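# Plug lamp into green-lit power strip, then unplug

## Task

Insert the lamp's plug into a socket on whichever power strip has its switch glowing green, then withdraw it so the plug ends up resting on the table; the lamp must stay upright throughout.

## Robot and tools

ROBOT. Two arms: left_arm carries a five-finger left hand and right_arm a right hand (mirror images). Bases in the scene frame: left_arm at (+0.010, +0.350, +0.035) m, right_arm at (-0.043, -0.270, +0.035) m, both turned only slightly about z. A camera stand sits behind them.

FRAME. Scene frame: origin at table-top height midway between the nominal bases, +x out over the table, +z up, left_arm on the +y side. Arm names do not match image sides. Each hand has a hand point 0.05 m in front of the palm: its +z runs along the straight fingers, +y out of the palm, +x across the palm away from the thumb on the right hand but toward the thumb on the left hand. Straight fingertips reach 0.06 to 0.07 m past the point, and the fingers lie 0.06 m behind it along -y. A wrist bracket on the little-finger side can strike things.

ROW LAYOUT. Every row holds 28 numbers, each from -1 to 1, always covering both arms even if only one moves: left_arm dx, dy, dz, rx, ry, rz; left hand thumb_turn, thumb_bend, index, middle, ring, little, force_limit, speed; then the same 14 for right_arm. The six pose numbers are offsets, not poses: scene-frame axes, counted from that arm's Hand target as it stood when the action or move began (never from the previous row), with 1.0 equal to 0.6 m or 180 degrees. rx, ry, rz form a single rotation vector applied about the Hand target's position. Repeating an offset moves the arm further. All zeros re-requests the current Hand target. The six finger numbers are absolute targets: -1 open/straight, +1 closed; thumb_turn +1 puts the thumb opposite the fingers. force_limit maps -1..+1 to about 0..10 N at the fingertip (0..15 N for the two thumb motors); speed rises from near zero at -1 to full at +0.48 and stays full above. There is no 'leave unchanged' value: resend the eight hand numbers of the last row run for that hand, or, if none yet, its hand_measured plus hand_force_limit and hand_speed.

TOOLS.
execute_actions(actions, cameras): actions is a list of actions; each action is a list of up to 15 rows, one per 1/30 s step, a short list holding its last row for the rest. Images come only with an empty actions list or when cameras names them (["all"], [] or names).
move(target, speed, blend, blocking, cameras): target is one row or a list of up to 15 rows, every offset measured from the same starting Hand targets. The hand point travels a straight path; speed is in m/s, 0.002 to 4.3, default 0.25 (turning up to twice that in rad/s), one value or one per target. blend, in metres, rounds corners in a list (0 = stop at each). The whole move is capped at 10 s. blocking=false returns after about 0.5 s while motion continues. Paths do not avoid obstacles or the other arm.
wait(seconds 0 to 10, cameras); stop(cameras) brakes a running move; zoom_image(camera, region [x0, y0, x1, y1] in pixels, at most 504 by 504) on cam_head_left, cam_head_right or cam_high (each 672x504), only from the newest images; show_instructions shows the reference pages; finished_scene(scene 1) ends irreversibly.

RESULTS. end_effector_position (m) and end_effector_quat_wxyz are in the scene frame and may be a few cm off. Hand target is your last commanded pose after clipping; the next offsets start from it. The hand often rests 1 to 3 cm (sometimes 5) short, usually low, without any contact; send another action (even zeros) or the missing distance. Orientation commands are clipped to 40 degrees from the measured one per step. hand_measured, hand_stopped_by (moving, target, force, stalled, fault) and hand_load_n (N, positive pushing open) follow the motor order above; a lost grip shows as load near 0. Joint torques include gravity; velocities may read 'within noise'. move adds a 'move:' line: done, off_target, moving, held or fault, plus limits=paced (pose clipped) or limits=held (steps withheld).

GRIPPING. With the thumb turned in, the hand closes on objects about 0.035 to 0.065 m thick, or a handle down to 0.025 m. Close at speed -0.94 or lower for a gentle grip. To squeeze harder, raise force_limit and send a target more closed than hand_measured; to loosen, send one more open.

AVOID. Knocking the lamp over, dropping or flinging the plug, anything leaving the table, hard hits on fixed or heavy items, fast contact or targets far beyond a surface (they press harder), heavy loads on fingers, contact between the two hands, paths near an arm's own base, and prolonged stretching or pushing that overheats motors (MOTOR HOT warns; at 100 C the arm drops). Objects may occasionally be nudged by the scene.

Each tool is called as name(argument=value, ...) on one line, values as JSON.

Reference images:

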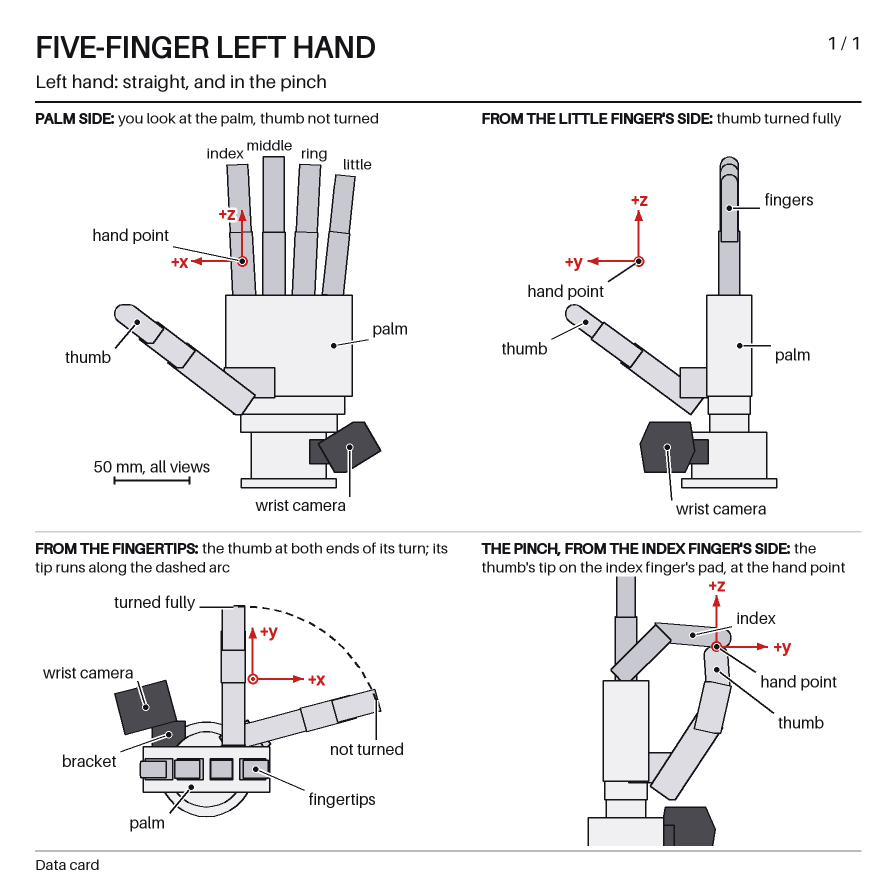

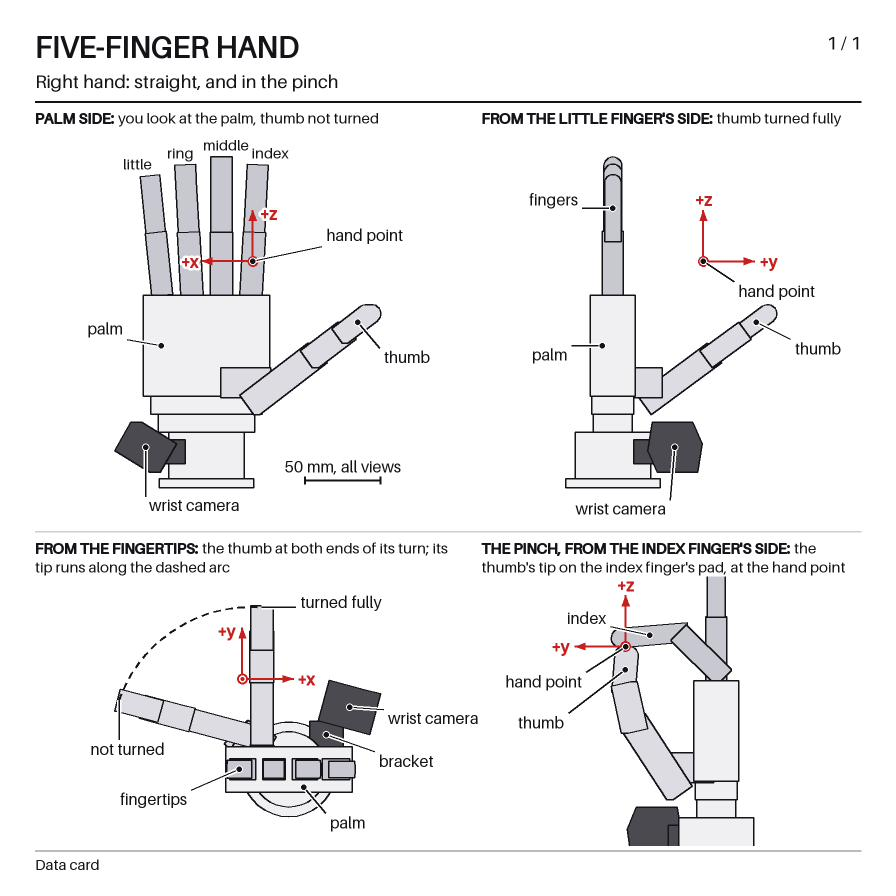

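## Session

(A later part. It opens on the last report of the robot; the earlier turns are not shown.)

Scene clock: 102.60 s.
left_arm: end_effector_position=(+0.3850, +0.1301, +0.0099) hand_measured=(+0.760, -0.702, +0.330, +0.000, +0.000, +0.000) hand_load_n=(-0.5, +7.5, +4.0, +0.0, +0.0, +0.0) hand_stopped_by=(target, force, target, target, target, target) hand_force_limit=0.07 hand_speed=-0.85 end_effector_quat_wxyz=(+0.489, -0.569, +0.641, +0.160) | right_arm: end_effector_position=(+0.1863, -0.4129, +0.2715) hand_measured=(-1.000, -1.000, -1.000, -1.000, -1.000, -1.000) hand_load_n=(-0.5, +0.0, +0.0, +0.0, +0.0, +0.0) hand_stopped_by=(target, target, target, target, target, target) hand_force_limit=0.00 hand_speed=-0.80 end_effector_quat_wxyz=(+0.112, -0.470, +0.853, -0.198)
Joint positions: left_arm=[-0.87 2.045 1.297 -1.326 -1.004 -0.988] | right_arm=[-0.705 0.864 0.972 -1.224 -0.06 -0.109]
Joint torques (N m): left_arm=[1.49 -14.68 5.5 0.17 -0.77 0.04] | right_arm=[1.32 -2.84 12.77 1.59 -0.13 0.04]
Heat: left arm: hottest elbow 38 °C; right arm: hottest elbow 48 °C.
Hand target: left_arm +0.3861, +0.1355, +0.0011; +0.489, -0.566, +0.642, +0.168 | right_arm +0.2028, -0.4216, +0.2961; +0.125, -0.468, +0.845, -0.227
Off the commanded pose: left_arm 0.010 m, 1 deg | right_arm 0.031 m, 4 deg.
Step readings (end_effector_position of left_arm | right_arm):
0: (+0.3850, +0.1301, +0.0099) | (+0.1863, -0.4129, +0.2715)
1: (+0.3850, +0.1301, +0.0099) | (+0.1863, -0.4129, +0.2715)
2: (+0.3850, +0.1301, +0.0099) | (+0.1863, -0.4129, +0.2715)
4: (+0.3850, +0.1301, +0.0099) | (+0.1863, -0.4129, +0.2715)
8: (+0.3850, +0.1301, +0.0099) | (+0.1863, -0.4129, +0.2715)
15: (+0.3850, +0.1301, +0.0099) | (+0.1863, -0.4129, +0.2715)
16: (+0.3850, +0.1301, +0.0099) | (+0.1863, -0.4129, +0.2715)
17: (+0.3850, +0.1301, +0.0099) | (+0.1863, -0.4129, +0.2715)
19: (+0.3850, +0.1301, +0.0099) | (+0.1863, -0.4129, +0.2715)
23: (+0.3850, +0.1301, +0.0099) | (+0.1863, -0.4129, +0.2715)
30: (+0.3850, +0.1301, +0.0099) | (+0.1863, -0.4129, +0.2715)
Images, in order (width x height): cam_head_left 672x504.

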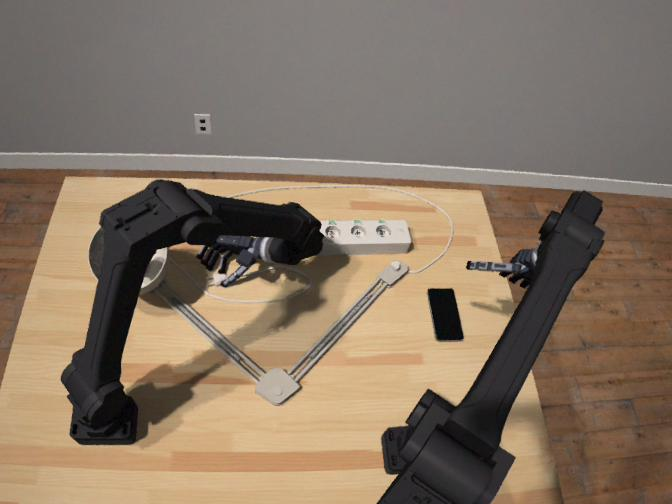

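move(target=[0,-0.01,0.14, 0,0,0, 0.76,-0.35,0.33,0,0,0,0.07,-0.85, 0,0,0,0,0,0, -1,-1,-1,-1,-1,-1,0,-0.8], speed=0.1, cameras=["cam_head_left","cam_head_right","cam_high"])

zoom_image(camera="cam_head_left", region=[200, 235, 250, 275])

zoom_image(camera="cam_high", region=[375, 235, 425, 275])

Scene clock: 104.30 s.
left_arm: end_effector_position=(+0.3754, +0.1406, +0.0670) hand_measured=(+0.760, -0.702, +0.330, +0.000, +0.000, +0.000) hand_load_n=(+0.0, +6.5, +4.5, +0.0, +0.0, +0.0) hand_stopped_by=(target, force, target, target, target, target) hand_force_limit=0.07 hand_speed=-0.85 end_effector_quat_wxyz=(+0.488, -0.553, +0.648, +0.189) | right_arm: end_effector_position=(+0.1863, -0.4129, +0.2715) hand_measured=(-1.000, -1.000, -1.000, -1.000, -1.000, -1.000) hand_load_n=(+0.0, +0.0, +0.0, +0.0, +0.0, +0.0) hand_stopped_by=(target, target, target, target, target, target) hand_force_limit=0.00 hand_speed=-0.80 end_effector_quat_wxyz=(+0.112, -0.470, +0.853, -0.198)
Joint positions: left_arm=[-0.87 1.962 1.318 -1.497 -1.004 -0.988] | right_arm=[-0.705 0.864 0.972 -1.224 -0.06 -0.109]
Joint torques (N m): left_arm=[0.85 -17.9 9.39 -0.98 -0.61 -0.07] | right_arm=[1.32 -2.84 12.74 1.59 -0.12 0.04]
Heat: left arm: hottest elbow 38 °C; right arm: hottest elbow 48 °C.
Hand target: left_arm +0.3861, +0.1296, +0.0851; +0.489, -0.566, +0.642, +0.168 | right_arm +0.2028, -0.4216, +0.2961; +0.125, -0.468, +0.845, -0.227
Off the commanded pose: left_arm 0.024 m, 3 deg | right_arm 0.031 m, 4 deg.
move: off_target (left_arm, right_arm)

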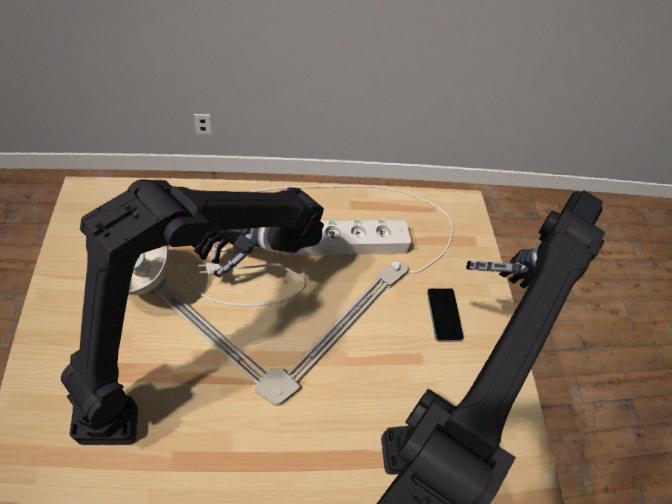

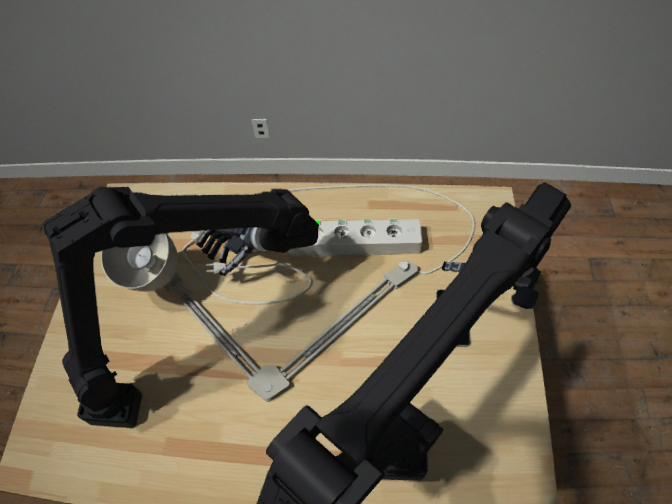

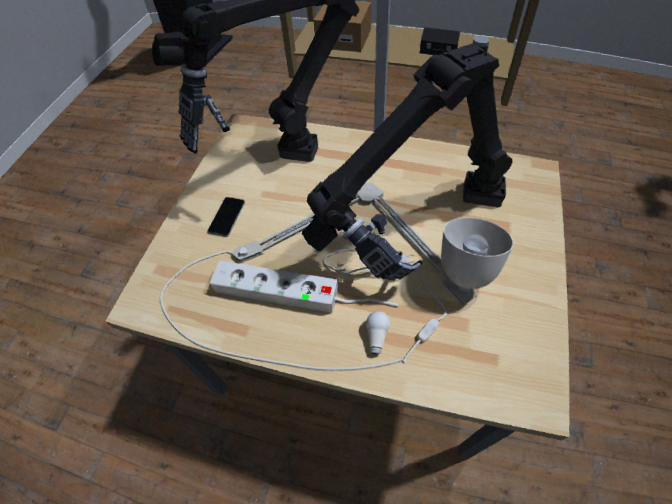

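Scaled by 10.080 from the camera's 672x504 image, which has a finer 960x720 frame.

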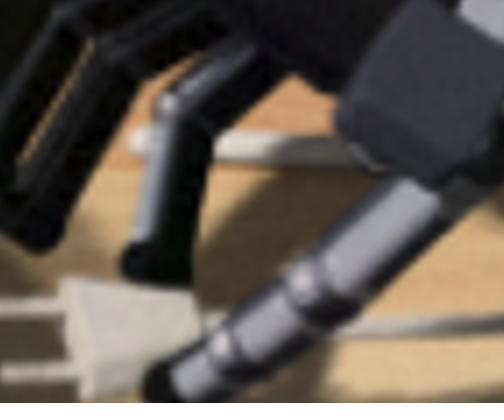

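Scaled by 10.080 from the camera's 672x504 image, which has a finer 960x720 frame.

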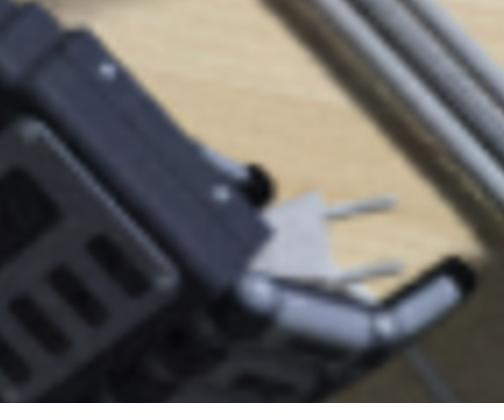

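move(target=[[0,-0.03,0.1, 0,0,0, 0.76,-0.35,0.33,0,0,0,0.07,-0.85, 0,0,0,0,0,0, -1,-1,-1,-1,-1,-1,0,-0.8],[0.02,-0.12,0.18, -0.25,-0.026,-0.026, 0.76,-0.35,0.33,0,0,0,0.07,-0.85, 0,0,0,0,0,0, -1,-1,-1,-1,-1,-1,0,-0.8]], speed=0.12, blend=[0.02,0], cameras=["cam_head_left","cam_head_right","cam_high"])

zoom_image(camera="cam_head_left", region=[200, 170, 300, 245])

zoom_image(camera="cam_high", region=[340, 210, 430, 300])

Scene clock: 109.20 s.
left_arm: end_effector_position=(+0.3938, +0.0562, +0.1808) hand_measured=(+0.760, -0.700, +0.330, +0.000, +0.000, +0.000) hand_load_n=(+0.0, +0.0, +0.5, +0.0, +0.0, +0.0) hand_stopped_by=(target, force, target, target, target, target) hand_force_limit=0.07 hand_speed=-0.85 end_effector_quat_wxyz=(-0.266, +0.690, -0.663, +0.116) | right_arm: end_effector_position=(+0.1863, -0.4129, +0.2715) hand_measured=(-1.000, -1.000, -1.000, -1.000, -1.000, -1.000) hand_load_n=(+0.0, -0.5, +0.0, +0.0, +0.5, +0.0) hand_stopped_by=(target, target, target, target, target, target) hand_force_limit=0.00 hand_speed=-0.80 end_effector_quat_wxyz=(+0.112, -0.470, +0.853, -0.198)
Joint positions: left_arm=[-0.785 1.5 1.242 -1.039 -0.528 -0.708] | right_arm=[-0.705 0.864 0.972 -1.224 -0.06 -0.109]
Joint torques (N m): left_arm=[1.44 -14.15 8.91 1.63 -0.38 0.04] | right_arm=[1.44 -2.84 12.72 1.66 -0.14 0.04]
Heat: left arm: hottest elbow 39 °C; right arm: hottest elbow 49 °C.
Hand target: left_arm +0.3980, +0.0575, +0.1930; -0.266, +0.690, -0.660, +0.132 | right_arm +0.2028, -0.4216, +0.2961; +0.125, -0.468, +0.845, -0.227
Off the commanded pose: left_arm 0.013 m, 2 deg | right_arm 0.031 m, 4 deg.
move: off_target (left_arm, right_arm)

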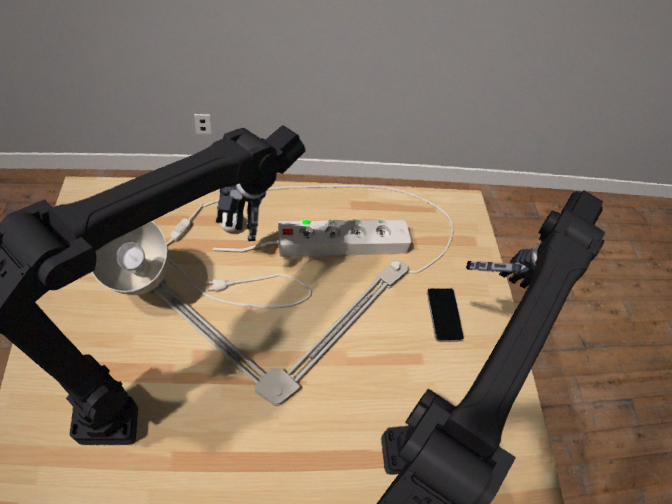

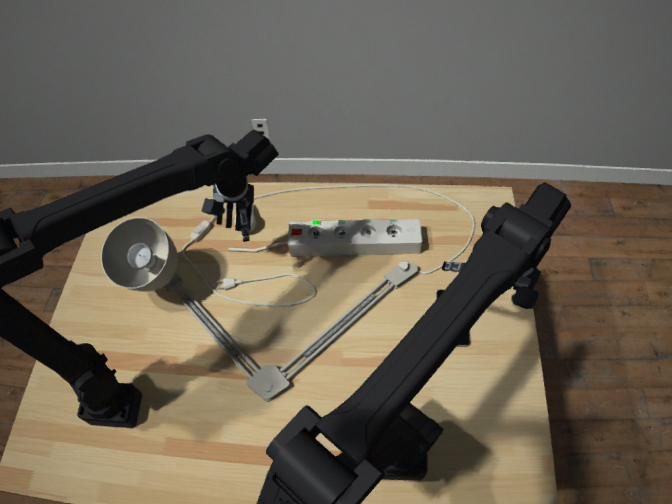

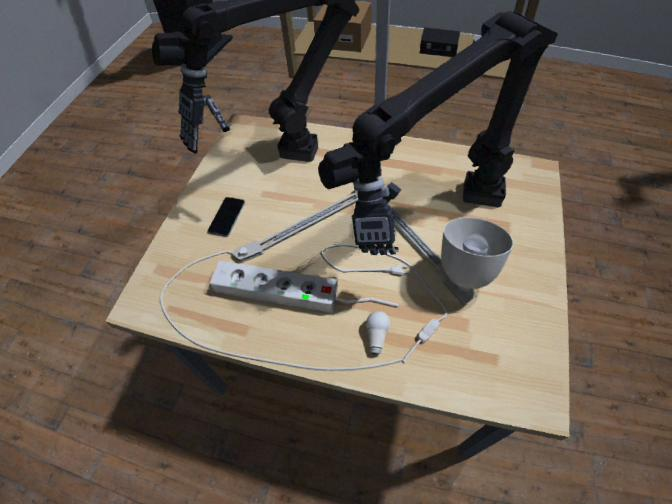

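Scaled by 5.040 from the camera's 672x504 image, which has a finer 960x720 frame.

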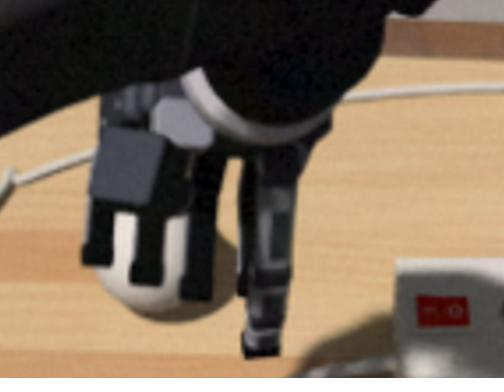

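Scaled by 5.600 from the camera's 672x504 image, which has a finer 960x720 frame.

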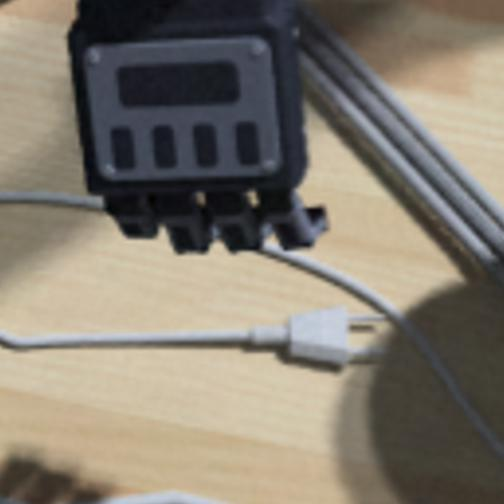

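zoom_image(camera="cam_head_left", region=[195, 260, 255, 305])

zoom_image(camera="cam_head_right", region=[205, 260, 265, 305])

Scaled by 8.400 from the camera's 672x504 image, which has a finer 960x720 frame.

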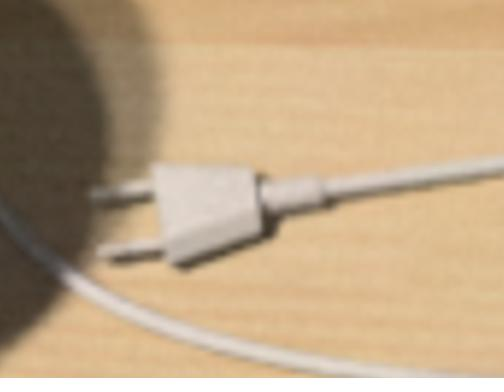

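Scaled by 8.400 from the camera's 672x504 image, which has a finer 960x720 frame.

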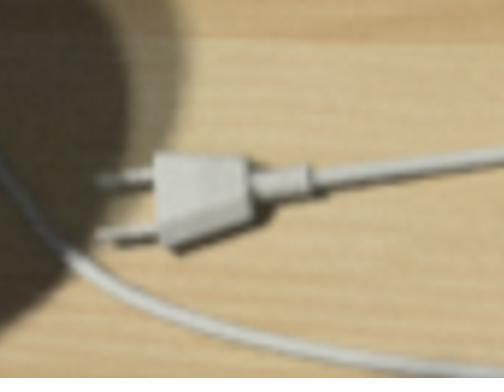

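move(target=[-0.0367,0.0775,-0.2383, 0.2507,0.0170,0.0051, 0.76,-1,0.33,0,0,0,-0.4,-0.3, 0,0,0,0,0,0, -1,-1,-1,-1,-1,-1,0,-0.8], speed=0.25, cameras=["cam_head_left","cam_head_right","cam_high"])

zoom_image(camera="cam_head_left", region=[195, 245, 275, 305])

zoom_image(camera="cam_head_right", region=[205, 245, 285, 305])

zoom_image(camera="cam_high", region=[350, 220, 420, 290])

Scene clock: 115.07 s.
left_arm: end_effector_position=(+0.3690, +0.1163, +0.0476) hand_measured=(+0.760, -1.000, +0.330, +0.000, +0.000, +0.000) hand_load_n=(+0.5, +0.0, +0.0, +0.0, +0.0, +0.0) hand_stopped_by=(target, target, target, target, target, target) hand_force_limit=-0.40 hand_speed=-0.30 end_effector_quat_wxyz=(+0.491, -0.540, +0.664, +0.160) | right_arm: end_effector_position=(+0.1863, -0.4129, +0.2715) hand_measured=(-1.000, -1.000, -1.000, -1.000, -1.000, -1.000) hand_load_n=(+0.0, +0.0, +0.0, +0.0, -0.5, +0.0) hand_stopped_by=(target, target, target, target, target, target) hand_force_limit=0.00 hand_speed=-0.80 end_effector_quat_wxyz=(+0.112, -0.470, +0.853, -0.198)
Joint positions: left_arm=[-0.922 1.982 1.305 -1.415 -1.004 -0.965] | right_arm=[-0.705 0.864 0.972 -1.224 -0.06 -0.109]
Joint torques (N m): left_arm=[0.15 -14.8 9.32 -0.8 -0.8 -0.13] | right_arm=[1.2 -2.9 12.75 1.62 -0.14 0.03]
Heat: left arm: hottest elbow 39 °C; right arm: hottest elbow 49 °C.
Hand target: left_arm +0.3761, +0.1041, +0.0500; +0.494, -0.544, +0.661, +0.151 | right_arm +0.2028, -0.4216, +0.2961; +0.125, -0.468, +0.845, -0.227
Off the commanded pose: left_arm 0.014 m, 1 deg | right_arm 0.031 m, 4 deg.
move: off_target (left_arm, right_arm)

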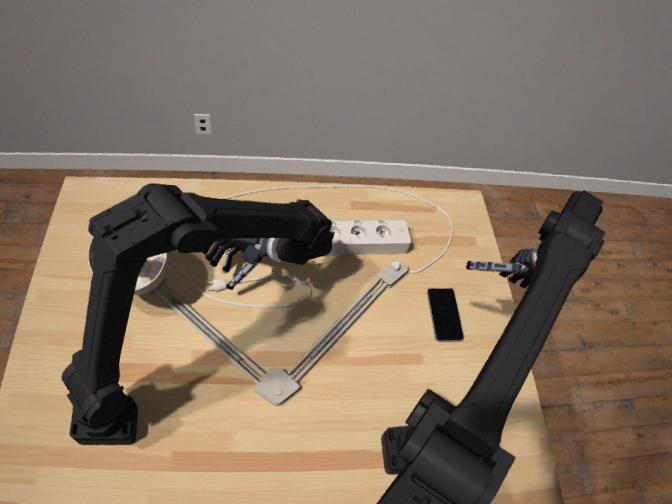

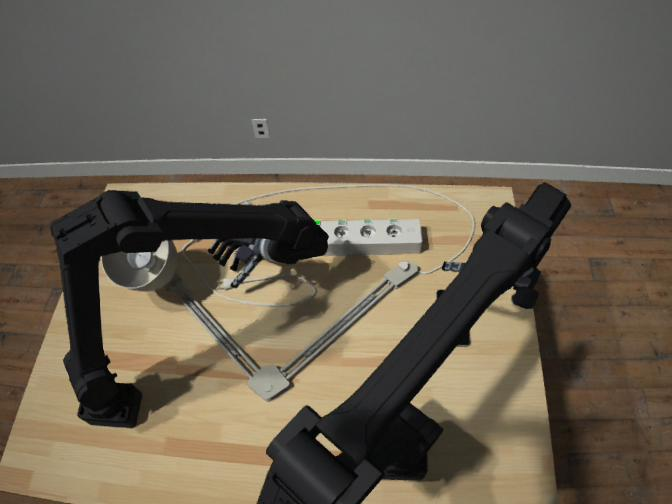

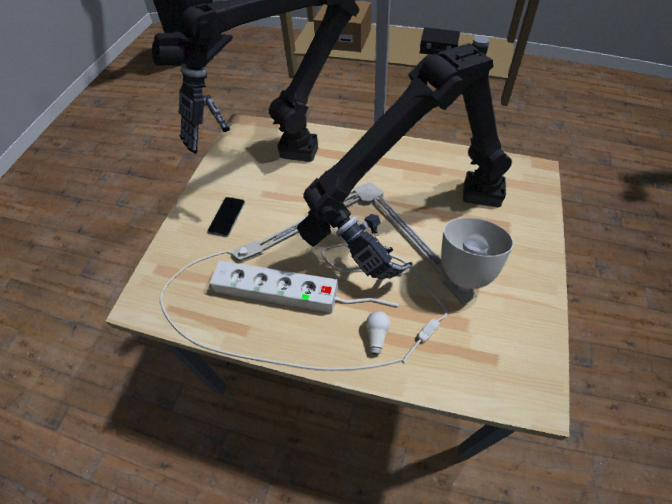

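Scaled by 6.300 from the camera's 672x504 image, which has a finer 960x720 frame.

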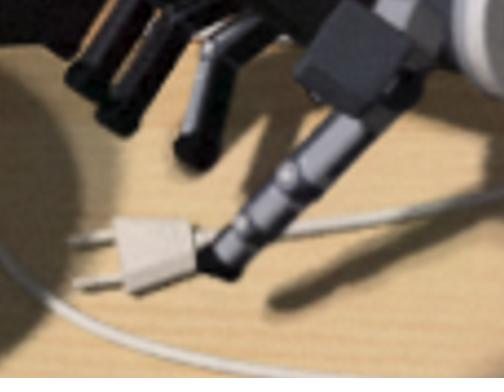

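Scaled by 6.300 from the camera's 672x504 image, which has a finer 960x720 frame.

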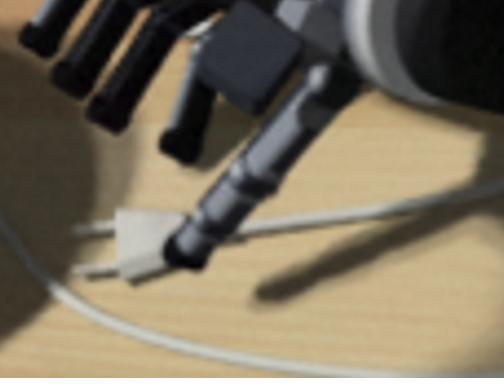

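Scaled by 7.200 from the camera's 672x504 image, which has a finer 960x720 frame.

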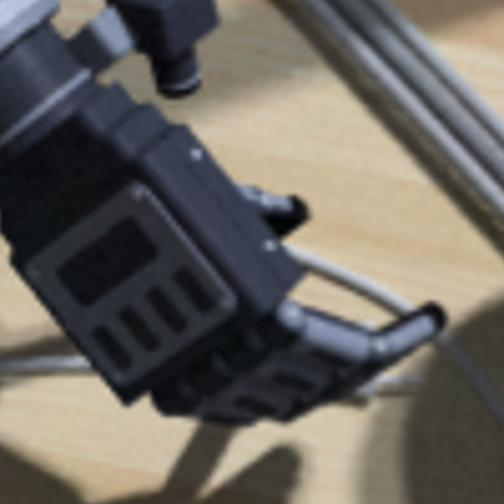

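move(target=[0.0098,-0.0052,-0.058, 0,0,0, 0.76,-1,0.33,0,0,0,-0.4,-0.3, 0,0,0,0,0,0, -1,-1,-1,-1,-1,-1,0,-0.8], speed=0.12, cameras=["cam_head_left","cam_head_right"])

zoom_image(camera="cam_head_left", region=[195, 245, 275, 305])

zoom_image(camera="cam_head_right", region=[205, 245, 285, 305])

Scene clock: 116.83 s.
left_arm: end_effector_position=(+0.3714, +0.1140, +0.0163) hand_measured=(+0.760, -1.000, +0.330, +0.000, +0.000, +0.000) hand_load_n=(+0.0, +0.0, +0.0, +0.0, +0.0, +0.0) hand_stopped_by=(target, target, target, target, target, target) hand_force_limit=-0.40 hand_speed=-0.30 end_effector_quat_wxyz=(+0.492, -0.536, +0.665, +0.166) | right_arm: end_effector_position=(+0.1863, -0.4129, +0.2715) hand_measured=(-1.000, -1.000, -1.000, -1.000, -1.000, -1.000) hand_load_n=(+0.0, +0.0, +0.0, +0.0, +0.0, +0.0) hand_stopped_by=(target, target, target, target, target, target) hand_force_limit=0.00 hand_speed=-0.80 end_effector_quat_wxyz=(+0.112, -0.470, +0.853, -0.198)
Joint positions: left_arm=[-0.922 2.051 1.312 -1.368 -1.007 -0.965] | right_arm=[-0.705 0.864 0.972 -1.224 -0.06 -0.109]
Joint torques (N m): left_arm=[0.62 -15.27 8.75 0.06 -0.79 -0.07] | right_arm=[1.26 -2.84 12.72 1.63 -0.14 0.03]
Heat: left arm: hottest elbow 39 °C; right arm: hottest elbow 49 °C.
Hand target: left_arm +0.3819, +0.1009, +0.0153; +0.494, -0.544, +0.661, +0.151 | right_arm +0.2028, -0.4216, +0.2961; +0.125, -0.468, +0.845, -0.227
Off the commanded pose: left_arm 0.017 m, 2 deg | right_arm 0.031 m, 4 deg.
move: off_target (left_arm, right_arm)
Images, in order (width x height): cam_head_left 672x504, cam_head_right 672x504.

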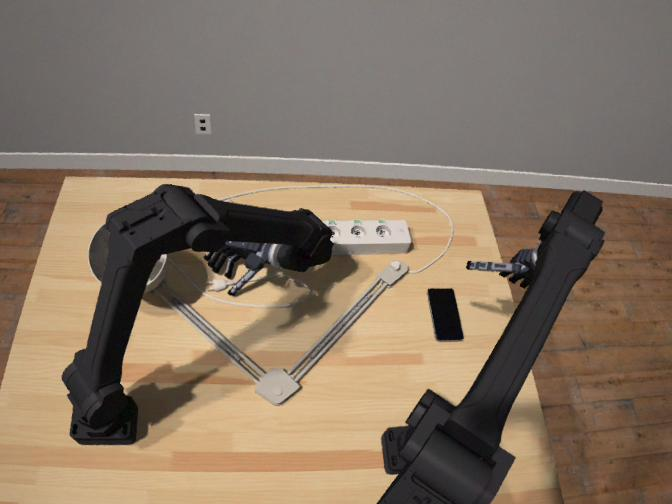

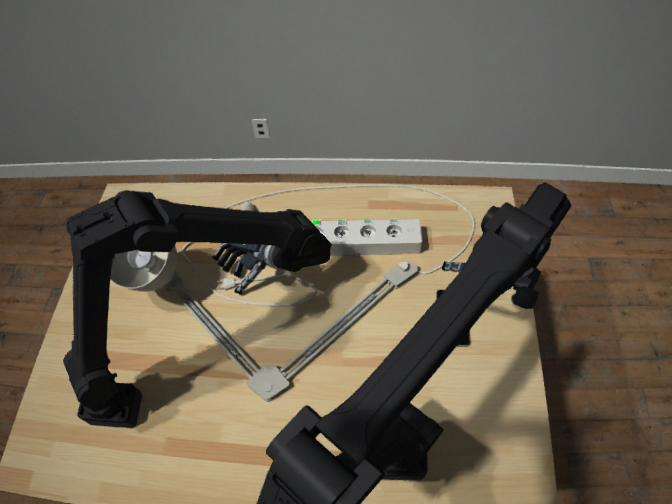

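Scaled by 6.300 from the camera's 672x504 image, which has a finer 960x720 frame.

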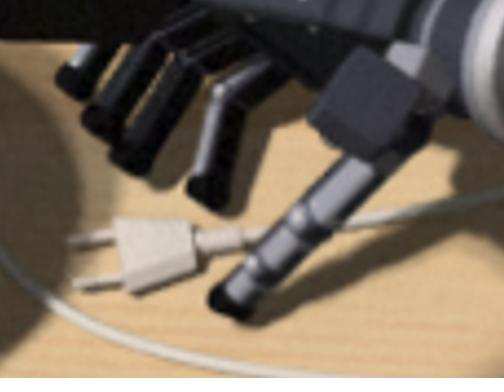

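Scaled by 6.300 from the camera's 672x504 image, which has a finer 960x720 frame.

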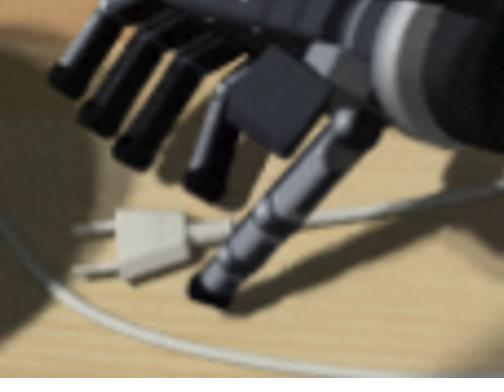

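move(target=[0.001,0.0,-0.012, 0,0,0, 0.76,-1,0.33,0,0,0,-0.4,-0.3, 0,0,0,0,0,0, -1,-1,-1,-1,-1,-1,0,-0.8], speed=0.1, cameras=["cam_head_left"])

zoom_image(camera="cam_head_left", region=[205, 260, 255, 300])

Scene clock: 117.87 s.
left_arm: end_effector_position=(+0.3728, +0.1124, +0.0113) hand_measured=(+0.760, -1.000, +0.330, +0.000, +0.000, +0.000) hand_load_n=(+0.5, +0.0, +0.0, +0.0, +0.0, +0.0) hand_stopped_by=(target, target, target, target, target, target) hand_force_limit=-0.40 hand_speed=-0.30 end_effector_quat_wxyz=(+0.493, -0.538, +0.664, +0.163) | right_arm: end_effector_position=(+0.1863, -0.4129, +0.2715) hand_measured=(-1.000, -1.000, -1.000, -1.000, -1.000, -1.000) hand_load_n=(+0.0, +0.0, +0.0, +0.0, +0.0, +0.0) hand_stopped_by=(target, target, target, target, target, target) hand_force_limit=0.00 hand_speed=-0.80 end_effector_quat_wxyz=(+0.112, -0.470, +0.853, -0.198)
Joint positions: left_arm=[-0.922 2.058 1.312 -1.352 -1.007 -0.965] | right_arm=[-0.705 0.864 0.972 -1.224 -0.06 -0.109]
Joint torques (N m): left_arm=[0.62 -14.92 8.61 0.05 -0.81 -0.05] | right_arm=[1.2 -3.02 12.75 1.63 -0.13 0.03]
Heat: left arm: hottest elbow 39 °C; right arm: hottest elbow 49 °C.
Hand target: left_arm +0.3826, +0.1009, +0.0081; +0.494, -0.544, +0.661, +0.151 | right_arm +0.2028, -0.4216, +0.2961; +0.125, -0.468, +0.845, -0.227
Off the commanded pose: left_arm 0.015 m, 1 deg | right_arm 0.031 m, 4 deg.
move: off_target (left_arm, right_arm)
Images, in order (width x height): cam_head_left 672x504.

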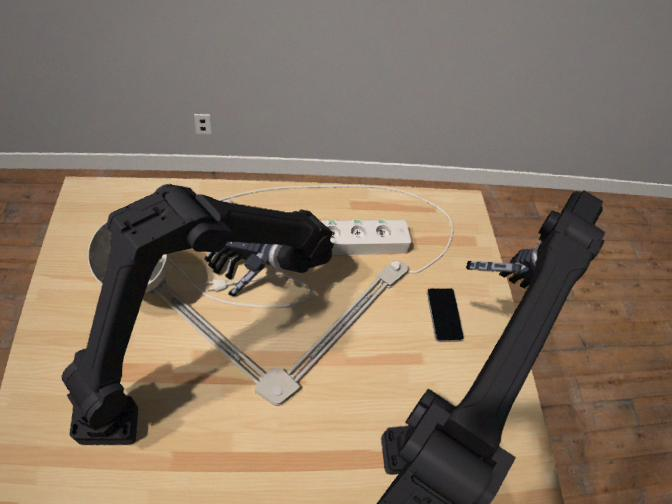

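Scaled by 10.080 from the camera's 672x504 image, which has a finer 960x720 frame.

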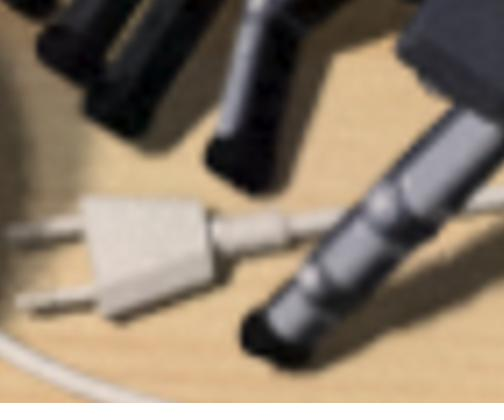

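move(target=[-0.011,0.0,-0.002, 0,0,0, 0.76,-1,0.33,0,0,0,-0.4,-0.3, 0,0,0,0,0,0, -1,-1,-1,-1,-1,-1,0,-0.8], speed=0.1, cameras=["cam_head_left"])

zoom_image(camera="cam_head_left", region=[205, 260, 255, 300])

Scene clock: 119.03 s.
left_arm: end_effector_position=(+0.3725, +0.1114, +0.0110) hand_measured=(+0.760, -1.000, +0.330, +0.000, +0.000, +0.000) hand_load_n=(+0.0, +0.0, +0.0, +0.0, +0.0, +0.0) hand_stopped_by=(target, target, target, target, target, target) hand_force_limit=-0.40 hand_speed=-0.30 end_effector_quat_wxyz=(+0.493, -0.540, +0.663, +0.160) | right_arm: end_effector_position=(+0.1863, -0.4129, +0.2715) hand_measured=(-1.000, -1.000, -1.000, -1.000, -1.000, -1.000) hand_load_n=(+0.0, +0.0, +0.0, +0.0, +0.0, +0.0) hand_stopped_by=(target, target, target, target, target, target) hand_force_limit=0.00 hand_speed=-0.80 end_effector_quat_wxyz=(+0.112, -0.470, +0.853, -0.198)
Joint positions: left_arm=[-0.923 2.058 1.312 -1.352 -1.007 -0.972] | right_arm=[-0.705 0.864 0.972 -1.224 -0.06 -0.109]
Joint torques (N m): left_arm=[-0.03 -15.09 7.58 -0.12 -0.61 -0.12] | right_arm=[1.26 -2.9 12.75 1.65 -0.13 0.03]
Heat: left arm: hottest elbow 39 °C; right arm: hottest elbow 49 °C.
Hand target: left_arm +0.3759, +0.1008, +0.0069; +0.494, -0.544, +0.661, +0.151 | right_arm +0.2028, -0.4216, +0.2961; +0.125, -0.468, +0.845, -0.227
Off the commanded pose: left_arm 0.012 m, 1 deg | right_arm 0.031 m, 4 deg.
move: off_target (left_arm, right_arm)
Images, in order (width x height): cam_head_left 672x504.

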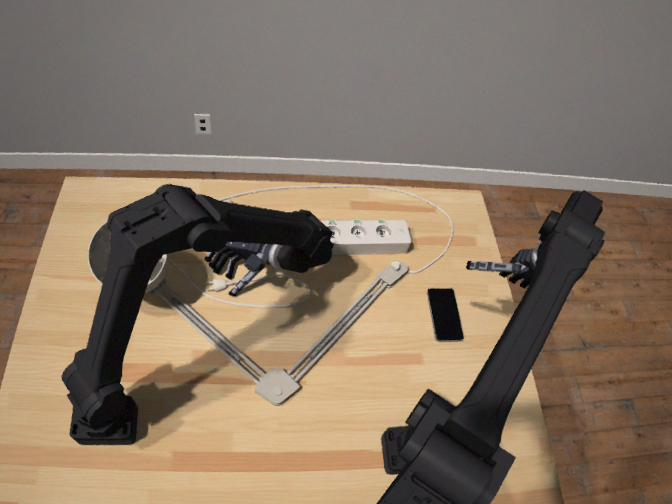

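Scaled by 10.080 from the camera's 672x504 image, which has a finer 960x720 frame.

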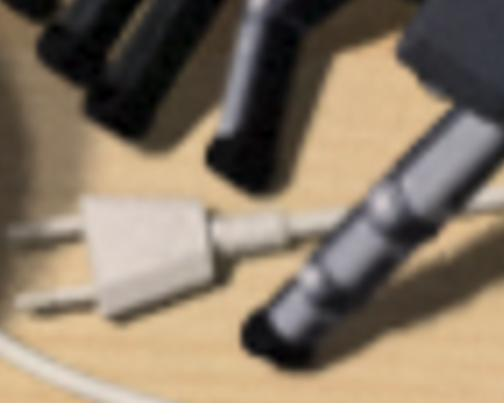

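move(target=[-0.012,0.003,0.0, 0,0,0, 0.76,-1,0.33,0,0,0,-0.4,-0.3, 0,0,0,0,0,0, -1,-1,-1,-1,-1,-1,0,-0.8], speed=0.1, cameras=["cam_head_left"])

zoom_image(camera="cam_head_left", region=[205, 260, 255, 300])

Scene clock: 120.07 s.
left_arm: end_effector_position=(+0.3700, +0.1070, +0.0100) hand_measured=(+0.760, -1.000, +0.330, +0.000, +0.000, +0.000) hand_load_n=(+0.0, +0.0, +0.0, +0.0, +0.0, +0.0) hand_stopped_by=(target, target, target, target, target, target) hand_force_limit=-0.40 hand_speed=-0.30 end_effector_quat_wxyz=(+0.494, -0.542, +0.662, +0.155) | right_arm: end_effector_position=(+0.1863, -0.4129, +0.2715) hand_measured=(-1.000, -1.000, -1.000, -1.000, -1.000, -1.000) hand_load_n=(+0.0, +0.0, +0.0, +0.0, +0.0, +0.0) hand_stopped_by=(target, target, target, target, target, target) hand_force_limit=0.00 hand_speed=-0.80 end_effector_quat_wxyz=(+0.112, -0.470, +0.853, -0.198)
Joint positions: left_arm=[-0.933 2.058 1.312 -1.352 -1.004 -0.986] | right_arm=[-0.705 0.864 0.972 -1.224 -0.06 -0.109]
Joint torques (N m): left_arm=[0.03 -15.85 6.02 -0.24 -0.59 -0.12] | right_arm=[1.08 -2.78 12.75 1.63 -0.14 0.04]
Heat: left arm: hottest elbow 39 °C; right arm: hottest elbow 49 °C.
Hand target: left_arm +0.3688, +0.1026, +0.0069; +0.494, -0.544, +0.661, +0.151 | right_arm +0.2028, -0.4216, +0.2961; +0.125, -0.468, +0.845, -0.227
Off the commanded pose: left_arm 0.006 m, 0 deg | right_arm 0.031 m, 4 deg.
move: off_target (right_arm)
Images, in order (width x height): cam_head_left 672x504.

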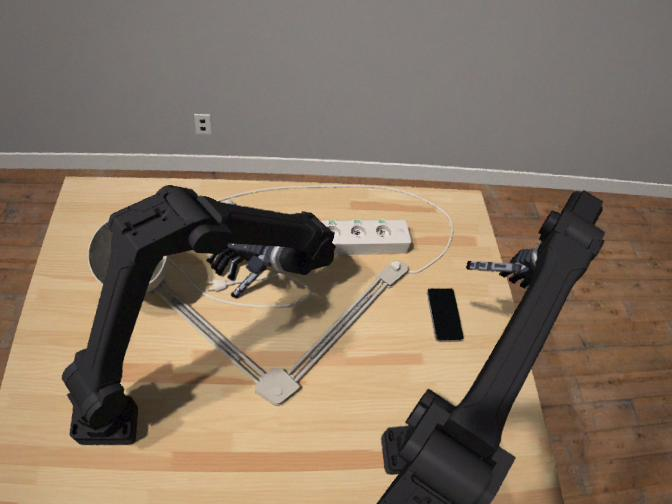

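Scaled by 10.080 from the camera's 672x504 image, which has a finer 960x720 frame.

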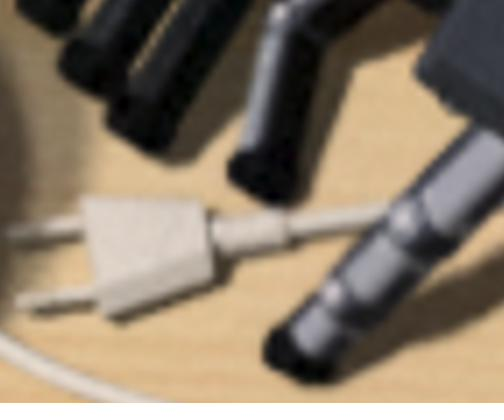

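move(target=[-0.006,0.01,0.0, 0.002,-0.0142,-0.0205, 0.76,-1,0.33,0,0,0,-0.4,-0.3, 0,0,0,0,0,0, -1,-1,-1,-1,-1,-1,0,-0.8], speed=0.1, cameras=["cam_head_left"])

zoom_image(camera="cam_head_left", region=[205, 260, 255, 300])

Scene clock: 122.93 s.
left_arm: end_effector_position=(+0.3680, +0.1111, +0.0093) hand_measured=(+0.760, -1.000, +0.330, +0.000, +0.000, +0.000) hand_load_n=(-4.5, +0.0, +0.0, +0.0, +0.0, +0.0) hand_stopped_by=(target, target, target, target, target, target) hand_force_limit=-0.40 hand_speed=-0.30 end_effector_quat_wxyz=(+0.517, -0.518, +0.668, +0.135) | right_arm: end_effector_position=(+0.1863, -0.4129, +0.2715) hand_measured=(-1.000, -1.000, -1.000, -1.000, -1.000, -1.000) hand_load_n=(+0.0, +0.0, +0.0, +0.0, +0.0, +0.0) hand_stopped_by=(target, target, target, target, target, target) hand_force_limit=0.00 hand_speed=-0.80 end_effector_quat_wxyz=(+0.112, -0.470, +0.853, -0.198)
Joint positions: left_arm=[-0.954 2.035 1.253 -1.277 -1.063 -0.949] | right_arm=[-0.705 0.864 0.972 -1.224 -0.06 -0.109]
Joint torques (N m): left_arm=[0.15 -16.62 4.4 0.54 -0.5 -0.12] | right_arm=[1.2 -2.78 12.75 1.63 -0.15 0.04]
Heat: left arm: hottest elbow 39 °C; right arm: hottest elbow 49 °C.
Hand target: left_arm +0.3652, +0.1088, +0.0069; +0.515, -0.524, +0.667, +0.125 | right_arm +0.2028, -0.4216, +0.2961; +0.125, -0.468, +0.845, -0.227
Off the commanded pose: left_arm 0.004 m, 1 deg | right_arm 0.031 m, 4 deg.
move: off_target (right_arm)
Images, in order (width x height): cam_head_left 672x504.

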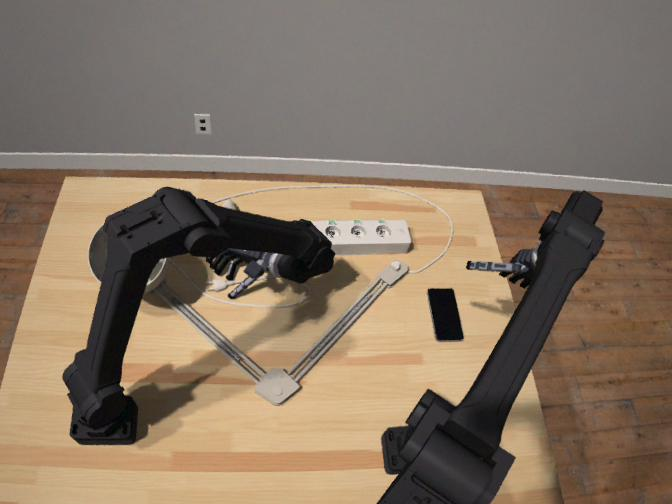

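Scaled by 10.080 from the camera's 672x504 image, which has a finer 960x720 frame.

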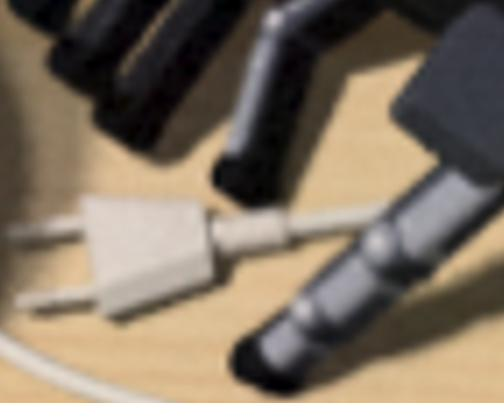

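move(target=[-0.004,0.0,0.006, 0,0,0, 0.76,-1,0.33,0,0,0,-0.4,-0.3, 0,0,0,0,0,0, -1,-1,-1,-1,-1,-1,0,-0.8], speed=0.1)

execute_actions(actions=[[[0,0,0.0,0,0,0,0.76,-0.1,0.33,0,0,0,-0.4,-0.7,0,0,0,0,0,0,-1,-1,-1,-1,-1,-1,0,-0.8]],[[0,0,0.0,0,0,0,0.76,-0.1,0.33,0,0,0,-0.4,-0.7,0,0,0,0,0,0,-1,-1,-1,-1,-1,-1,0,-0.8]]], cameras=["cam_head_left","cam_head_right","cam_high"])

zoom_image(camera="cam_head_left", region=[205, 260, 255, 300])

zoom_image(camera="cam_high", region=[370, 240, 420, 290])

Scene clock: 123.93 s.
left_arm: end_effector_position=(+0.3664, +0.1122, +0.0095) hand_measured=(+0.760, -1.000, +0.330, +0.000, +0.000, +0.000) hand_load_n=(-3.5, +0.0, +0.0, +0.0, +0.0, +0.0) hand_stopped_by=(target, target, target, target, target, target) hand_force_limit=-0.40 hand_speed=-0.30 end_effector_quat_wxyz=(+0.517, -0.516, +0.669, +0.136) | right_arm: end_effector_position=(+0.1863, -0.4129, +0.2715) hand_measured=(-1.000, -1.000, -1.000, -1.000, -1.000, -1.000) hand_load_n=(+0.0, +0.0, +0.0, +0.0, +0.0, +0.0) hand_stopped_by=(target, target, target, target, target, target) hand_force_limit=0.00 hand_speed=-0.80 end_effector_quat_wxyz=(+0.112, -0.470, +0.853, -0.198)
Joint positions: left_arm=[-0.955 2.032 1.248 -1.277 -1.063 -0.949] | right_arm=[-0.705 0.864 0.972 -1.224 -0.06 -0.109]
Joint torques (N m): left_arm=[-0.03 -17.08 4.59 0.14 -0.42 -0.17] | right_arm=[1.26 -2.9 12.74 1.61 -0.14 0.03]
Heat: left arm: hottest elbow 39 °C; right arm: hottest elbow 49 °C.
Hand target: left_arm +0.3627, +0.1088, +0.0105; +0.515, -0.524, +0.667, +0.125 | right_arm +0.2028, -0.4216, +0.2961; +0.125, -0.468, +0.845, -0.227
Off the commanded pose: left_arm 0.005 m, 2 deg | right_arm 0.031 m, 4 deg.
move: off_target (right_arm)

Scene clock: 125.47 s.
left_arm: end_effector_position=(+0.3633, +0.1123, +0.0086) hand_measured=(+0.760, -0.462, +0.330, +0.000, +0.000, +0.000) hand_load_n=(-0.5, +4.0, -0.5, +0.0, +0.0, +0.0) hand_stopped_by=(target, force, target, target, target, target) hand_force_limit=-0.40 hand_speed=-0.70 end_effector_quat_wxyz=(+0.516, -0.514, +0.671, +0.137) | right_arm: end_effector_position=(+0.1863, -0.4129, +0.2715) hand_measured=(-1.000, -1.000, -1.000, -1.000, -1.000, -1.000) hand_load_n=(+0.0, +0.0, -0.5, +0.0, +0.0, +0.0) hand_stopped_by=(target, target, target, target, target, target) hand_force_limit=0.00 hand_speed=-0.80 end_effector_quat_wxyz=(+0.112, -0.470, +0.853, -0.198)
Joint positions: left_arm=[-0.961 2.032 1.242 -1.277 -1.061 -0.949] | right_arm=[-0.705 0.864 0.972 -1.224 -0.06 -0.109]
Joint torques (N m): left_arm=[0.44 -16.97 5.05 0.13 -0.48 -0.17] | right_arm=[1.2 -2.96 12.74 1.58 -0.14 0.04]
Heat: left arm: hottest elbow 39 °C; right arm: hottest elbow 49 °C.
Hand target: left_arm +0.3627, +0.1087, +0.0104; +0.515, -0.524, +0.667, +0.125 | right_arm +0.2028, -0.4216, +0.2961; +0.125, -0.468, +0.845, -0.227
Off the commanded pose: left_arm 0.004 m, 2 deg | right_arm 0.031 m, 4 deg.
Step readings (end_effector_position of left_arm | right_arm):
0: (+0.3664, +0.1122, +0.0095) | (+0.1863, -0.4129, +0.2715)
1: (+0.3664, +0.1122, +0.0095) | (+0.1863, -0.4129, +0.2715)
2: (+0.3664, +0.1122, +0.0095) | (+0.1863, -0.4129, +0.2715)
4: (+0.3660, +0.1122, +0.0094) | (+0.1863, -0.4129, +0.2715)
8: (+0.3645, +0.1118, +0.0091) | (+0.1863, -0.4129, +0.2715)
15: (+0.3637, +0.1118, +0.0088) | (+0.1863, -0.4129, +0.2715)
16: (+0.3636, +0.1119, +0.0088) | (+0.1863, -0.4129, +0.2715)
17: (+0.3636, +0.1119, +0.0088) | (+0.1863, -0.4129, +0.2715)
19: (+0.3636, +0.1119, +0.0088) | (+0.1863, -0.4129, +0.2715)
23: (+0.3635, +0.1121, +0.0087) | (+0.1863, -0.4129, +0.2715)
30: (+0.3634, +0.1122, +0.0087) | (+0.1863, -0.4129, +0.2715)

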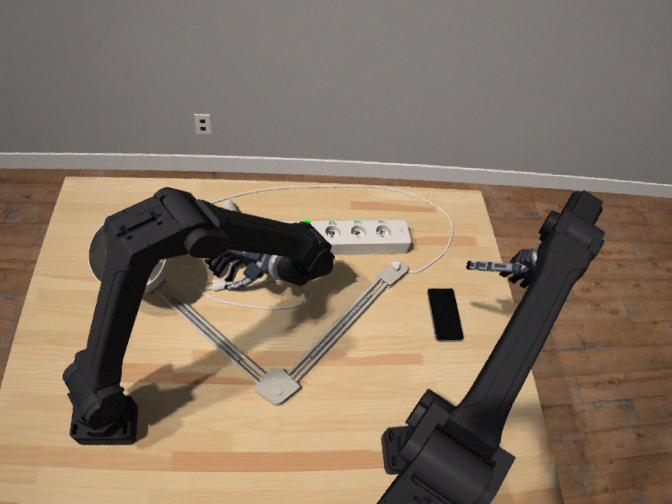

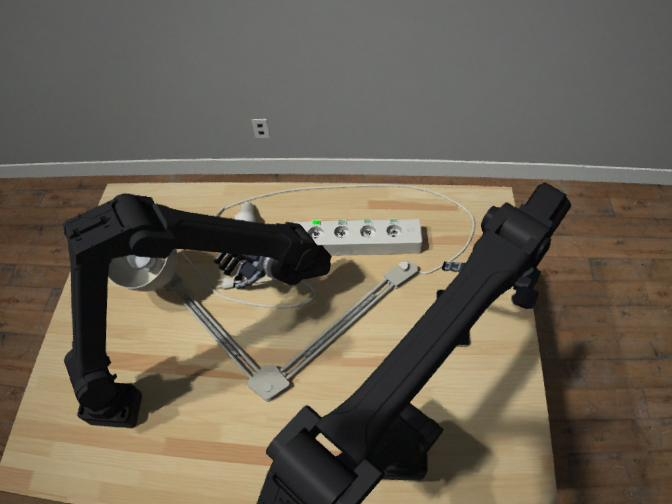

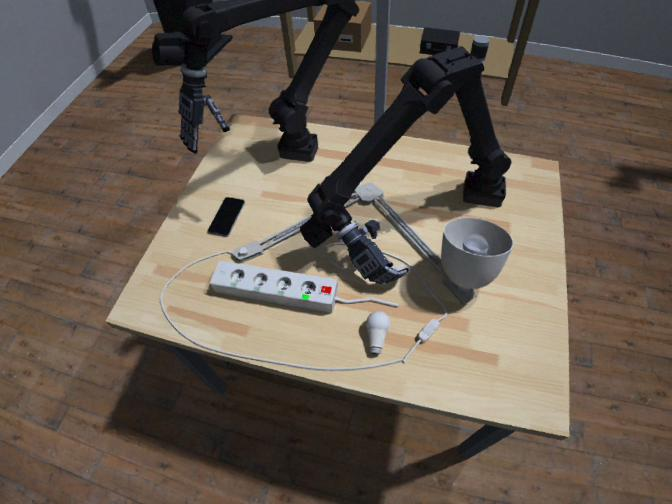

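Scaled by 10.080 from the camera's 672x504 image, which has a finer 960x720 frame.

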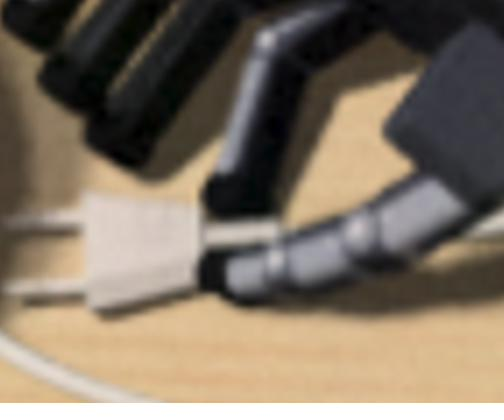

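Scaled by 10.080 from the camera's 672x504 image, which has a finer 960x720 frame.

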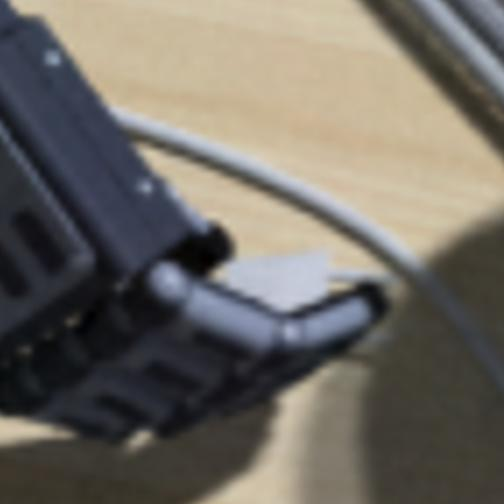

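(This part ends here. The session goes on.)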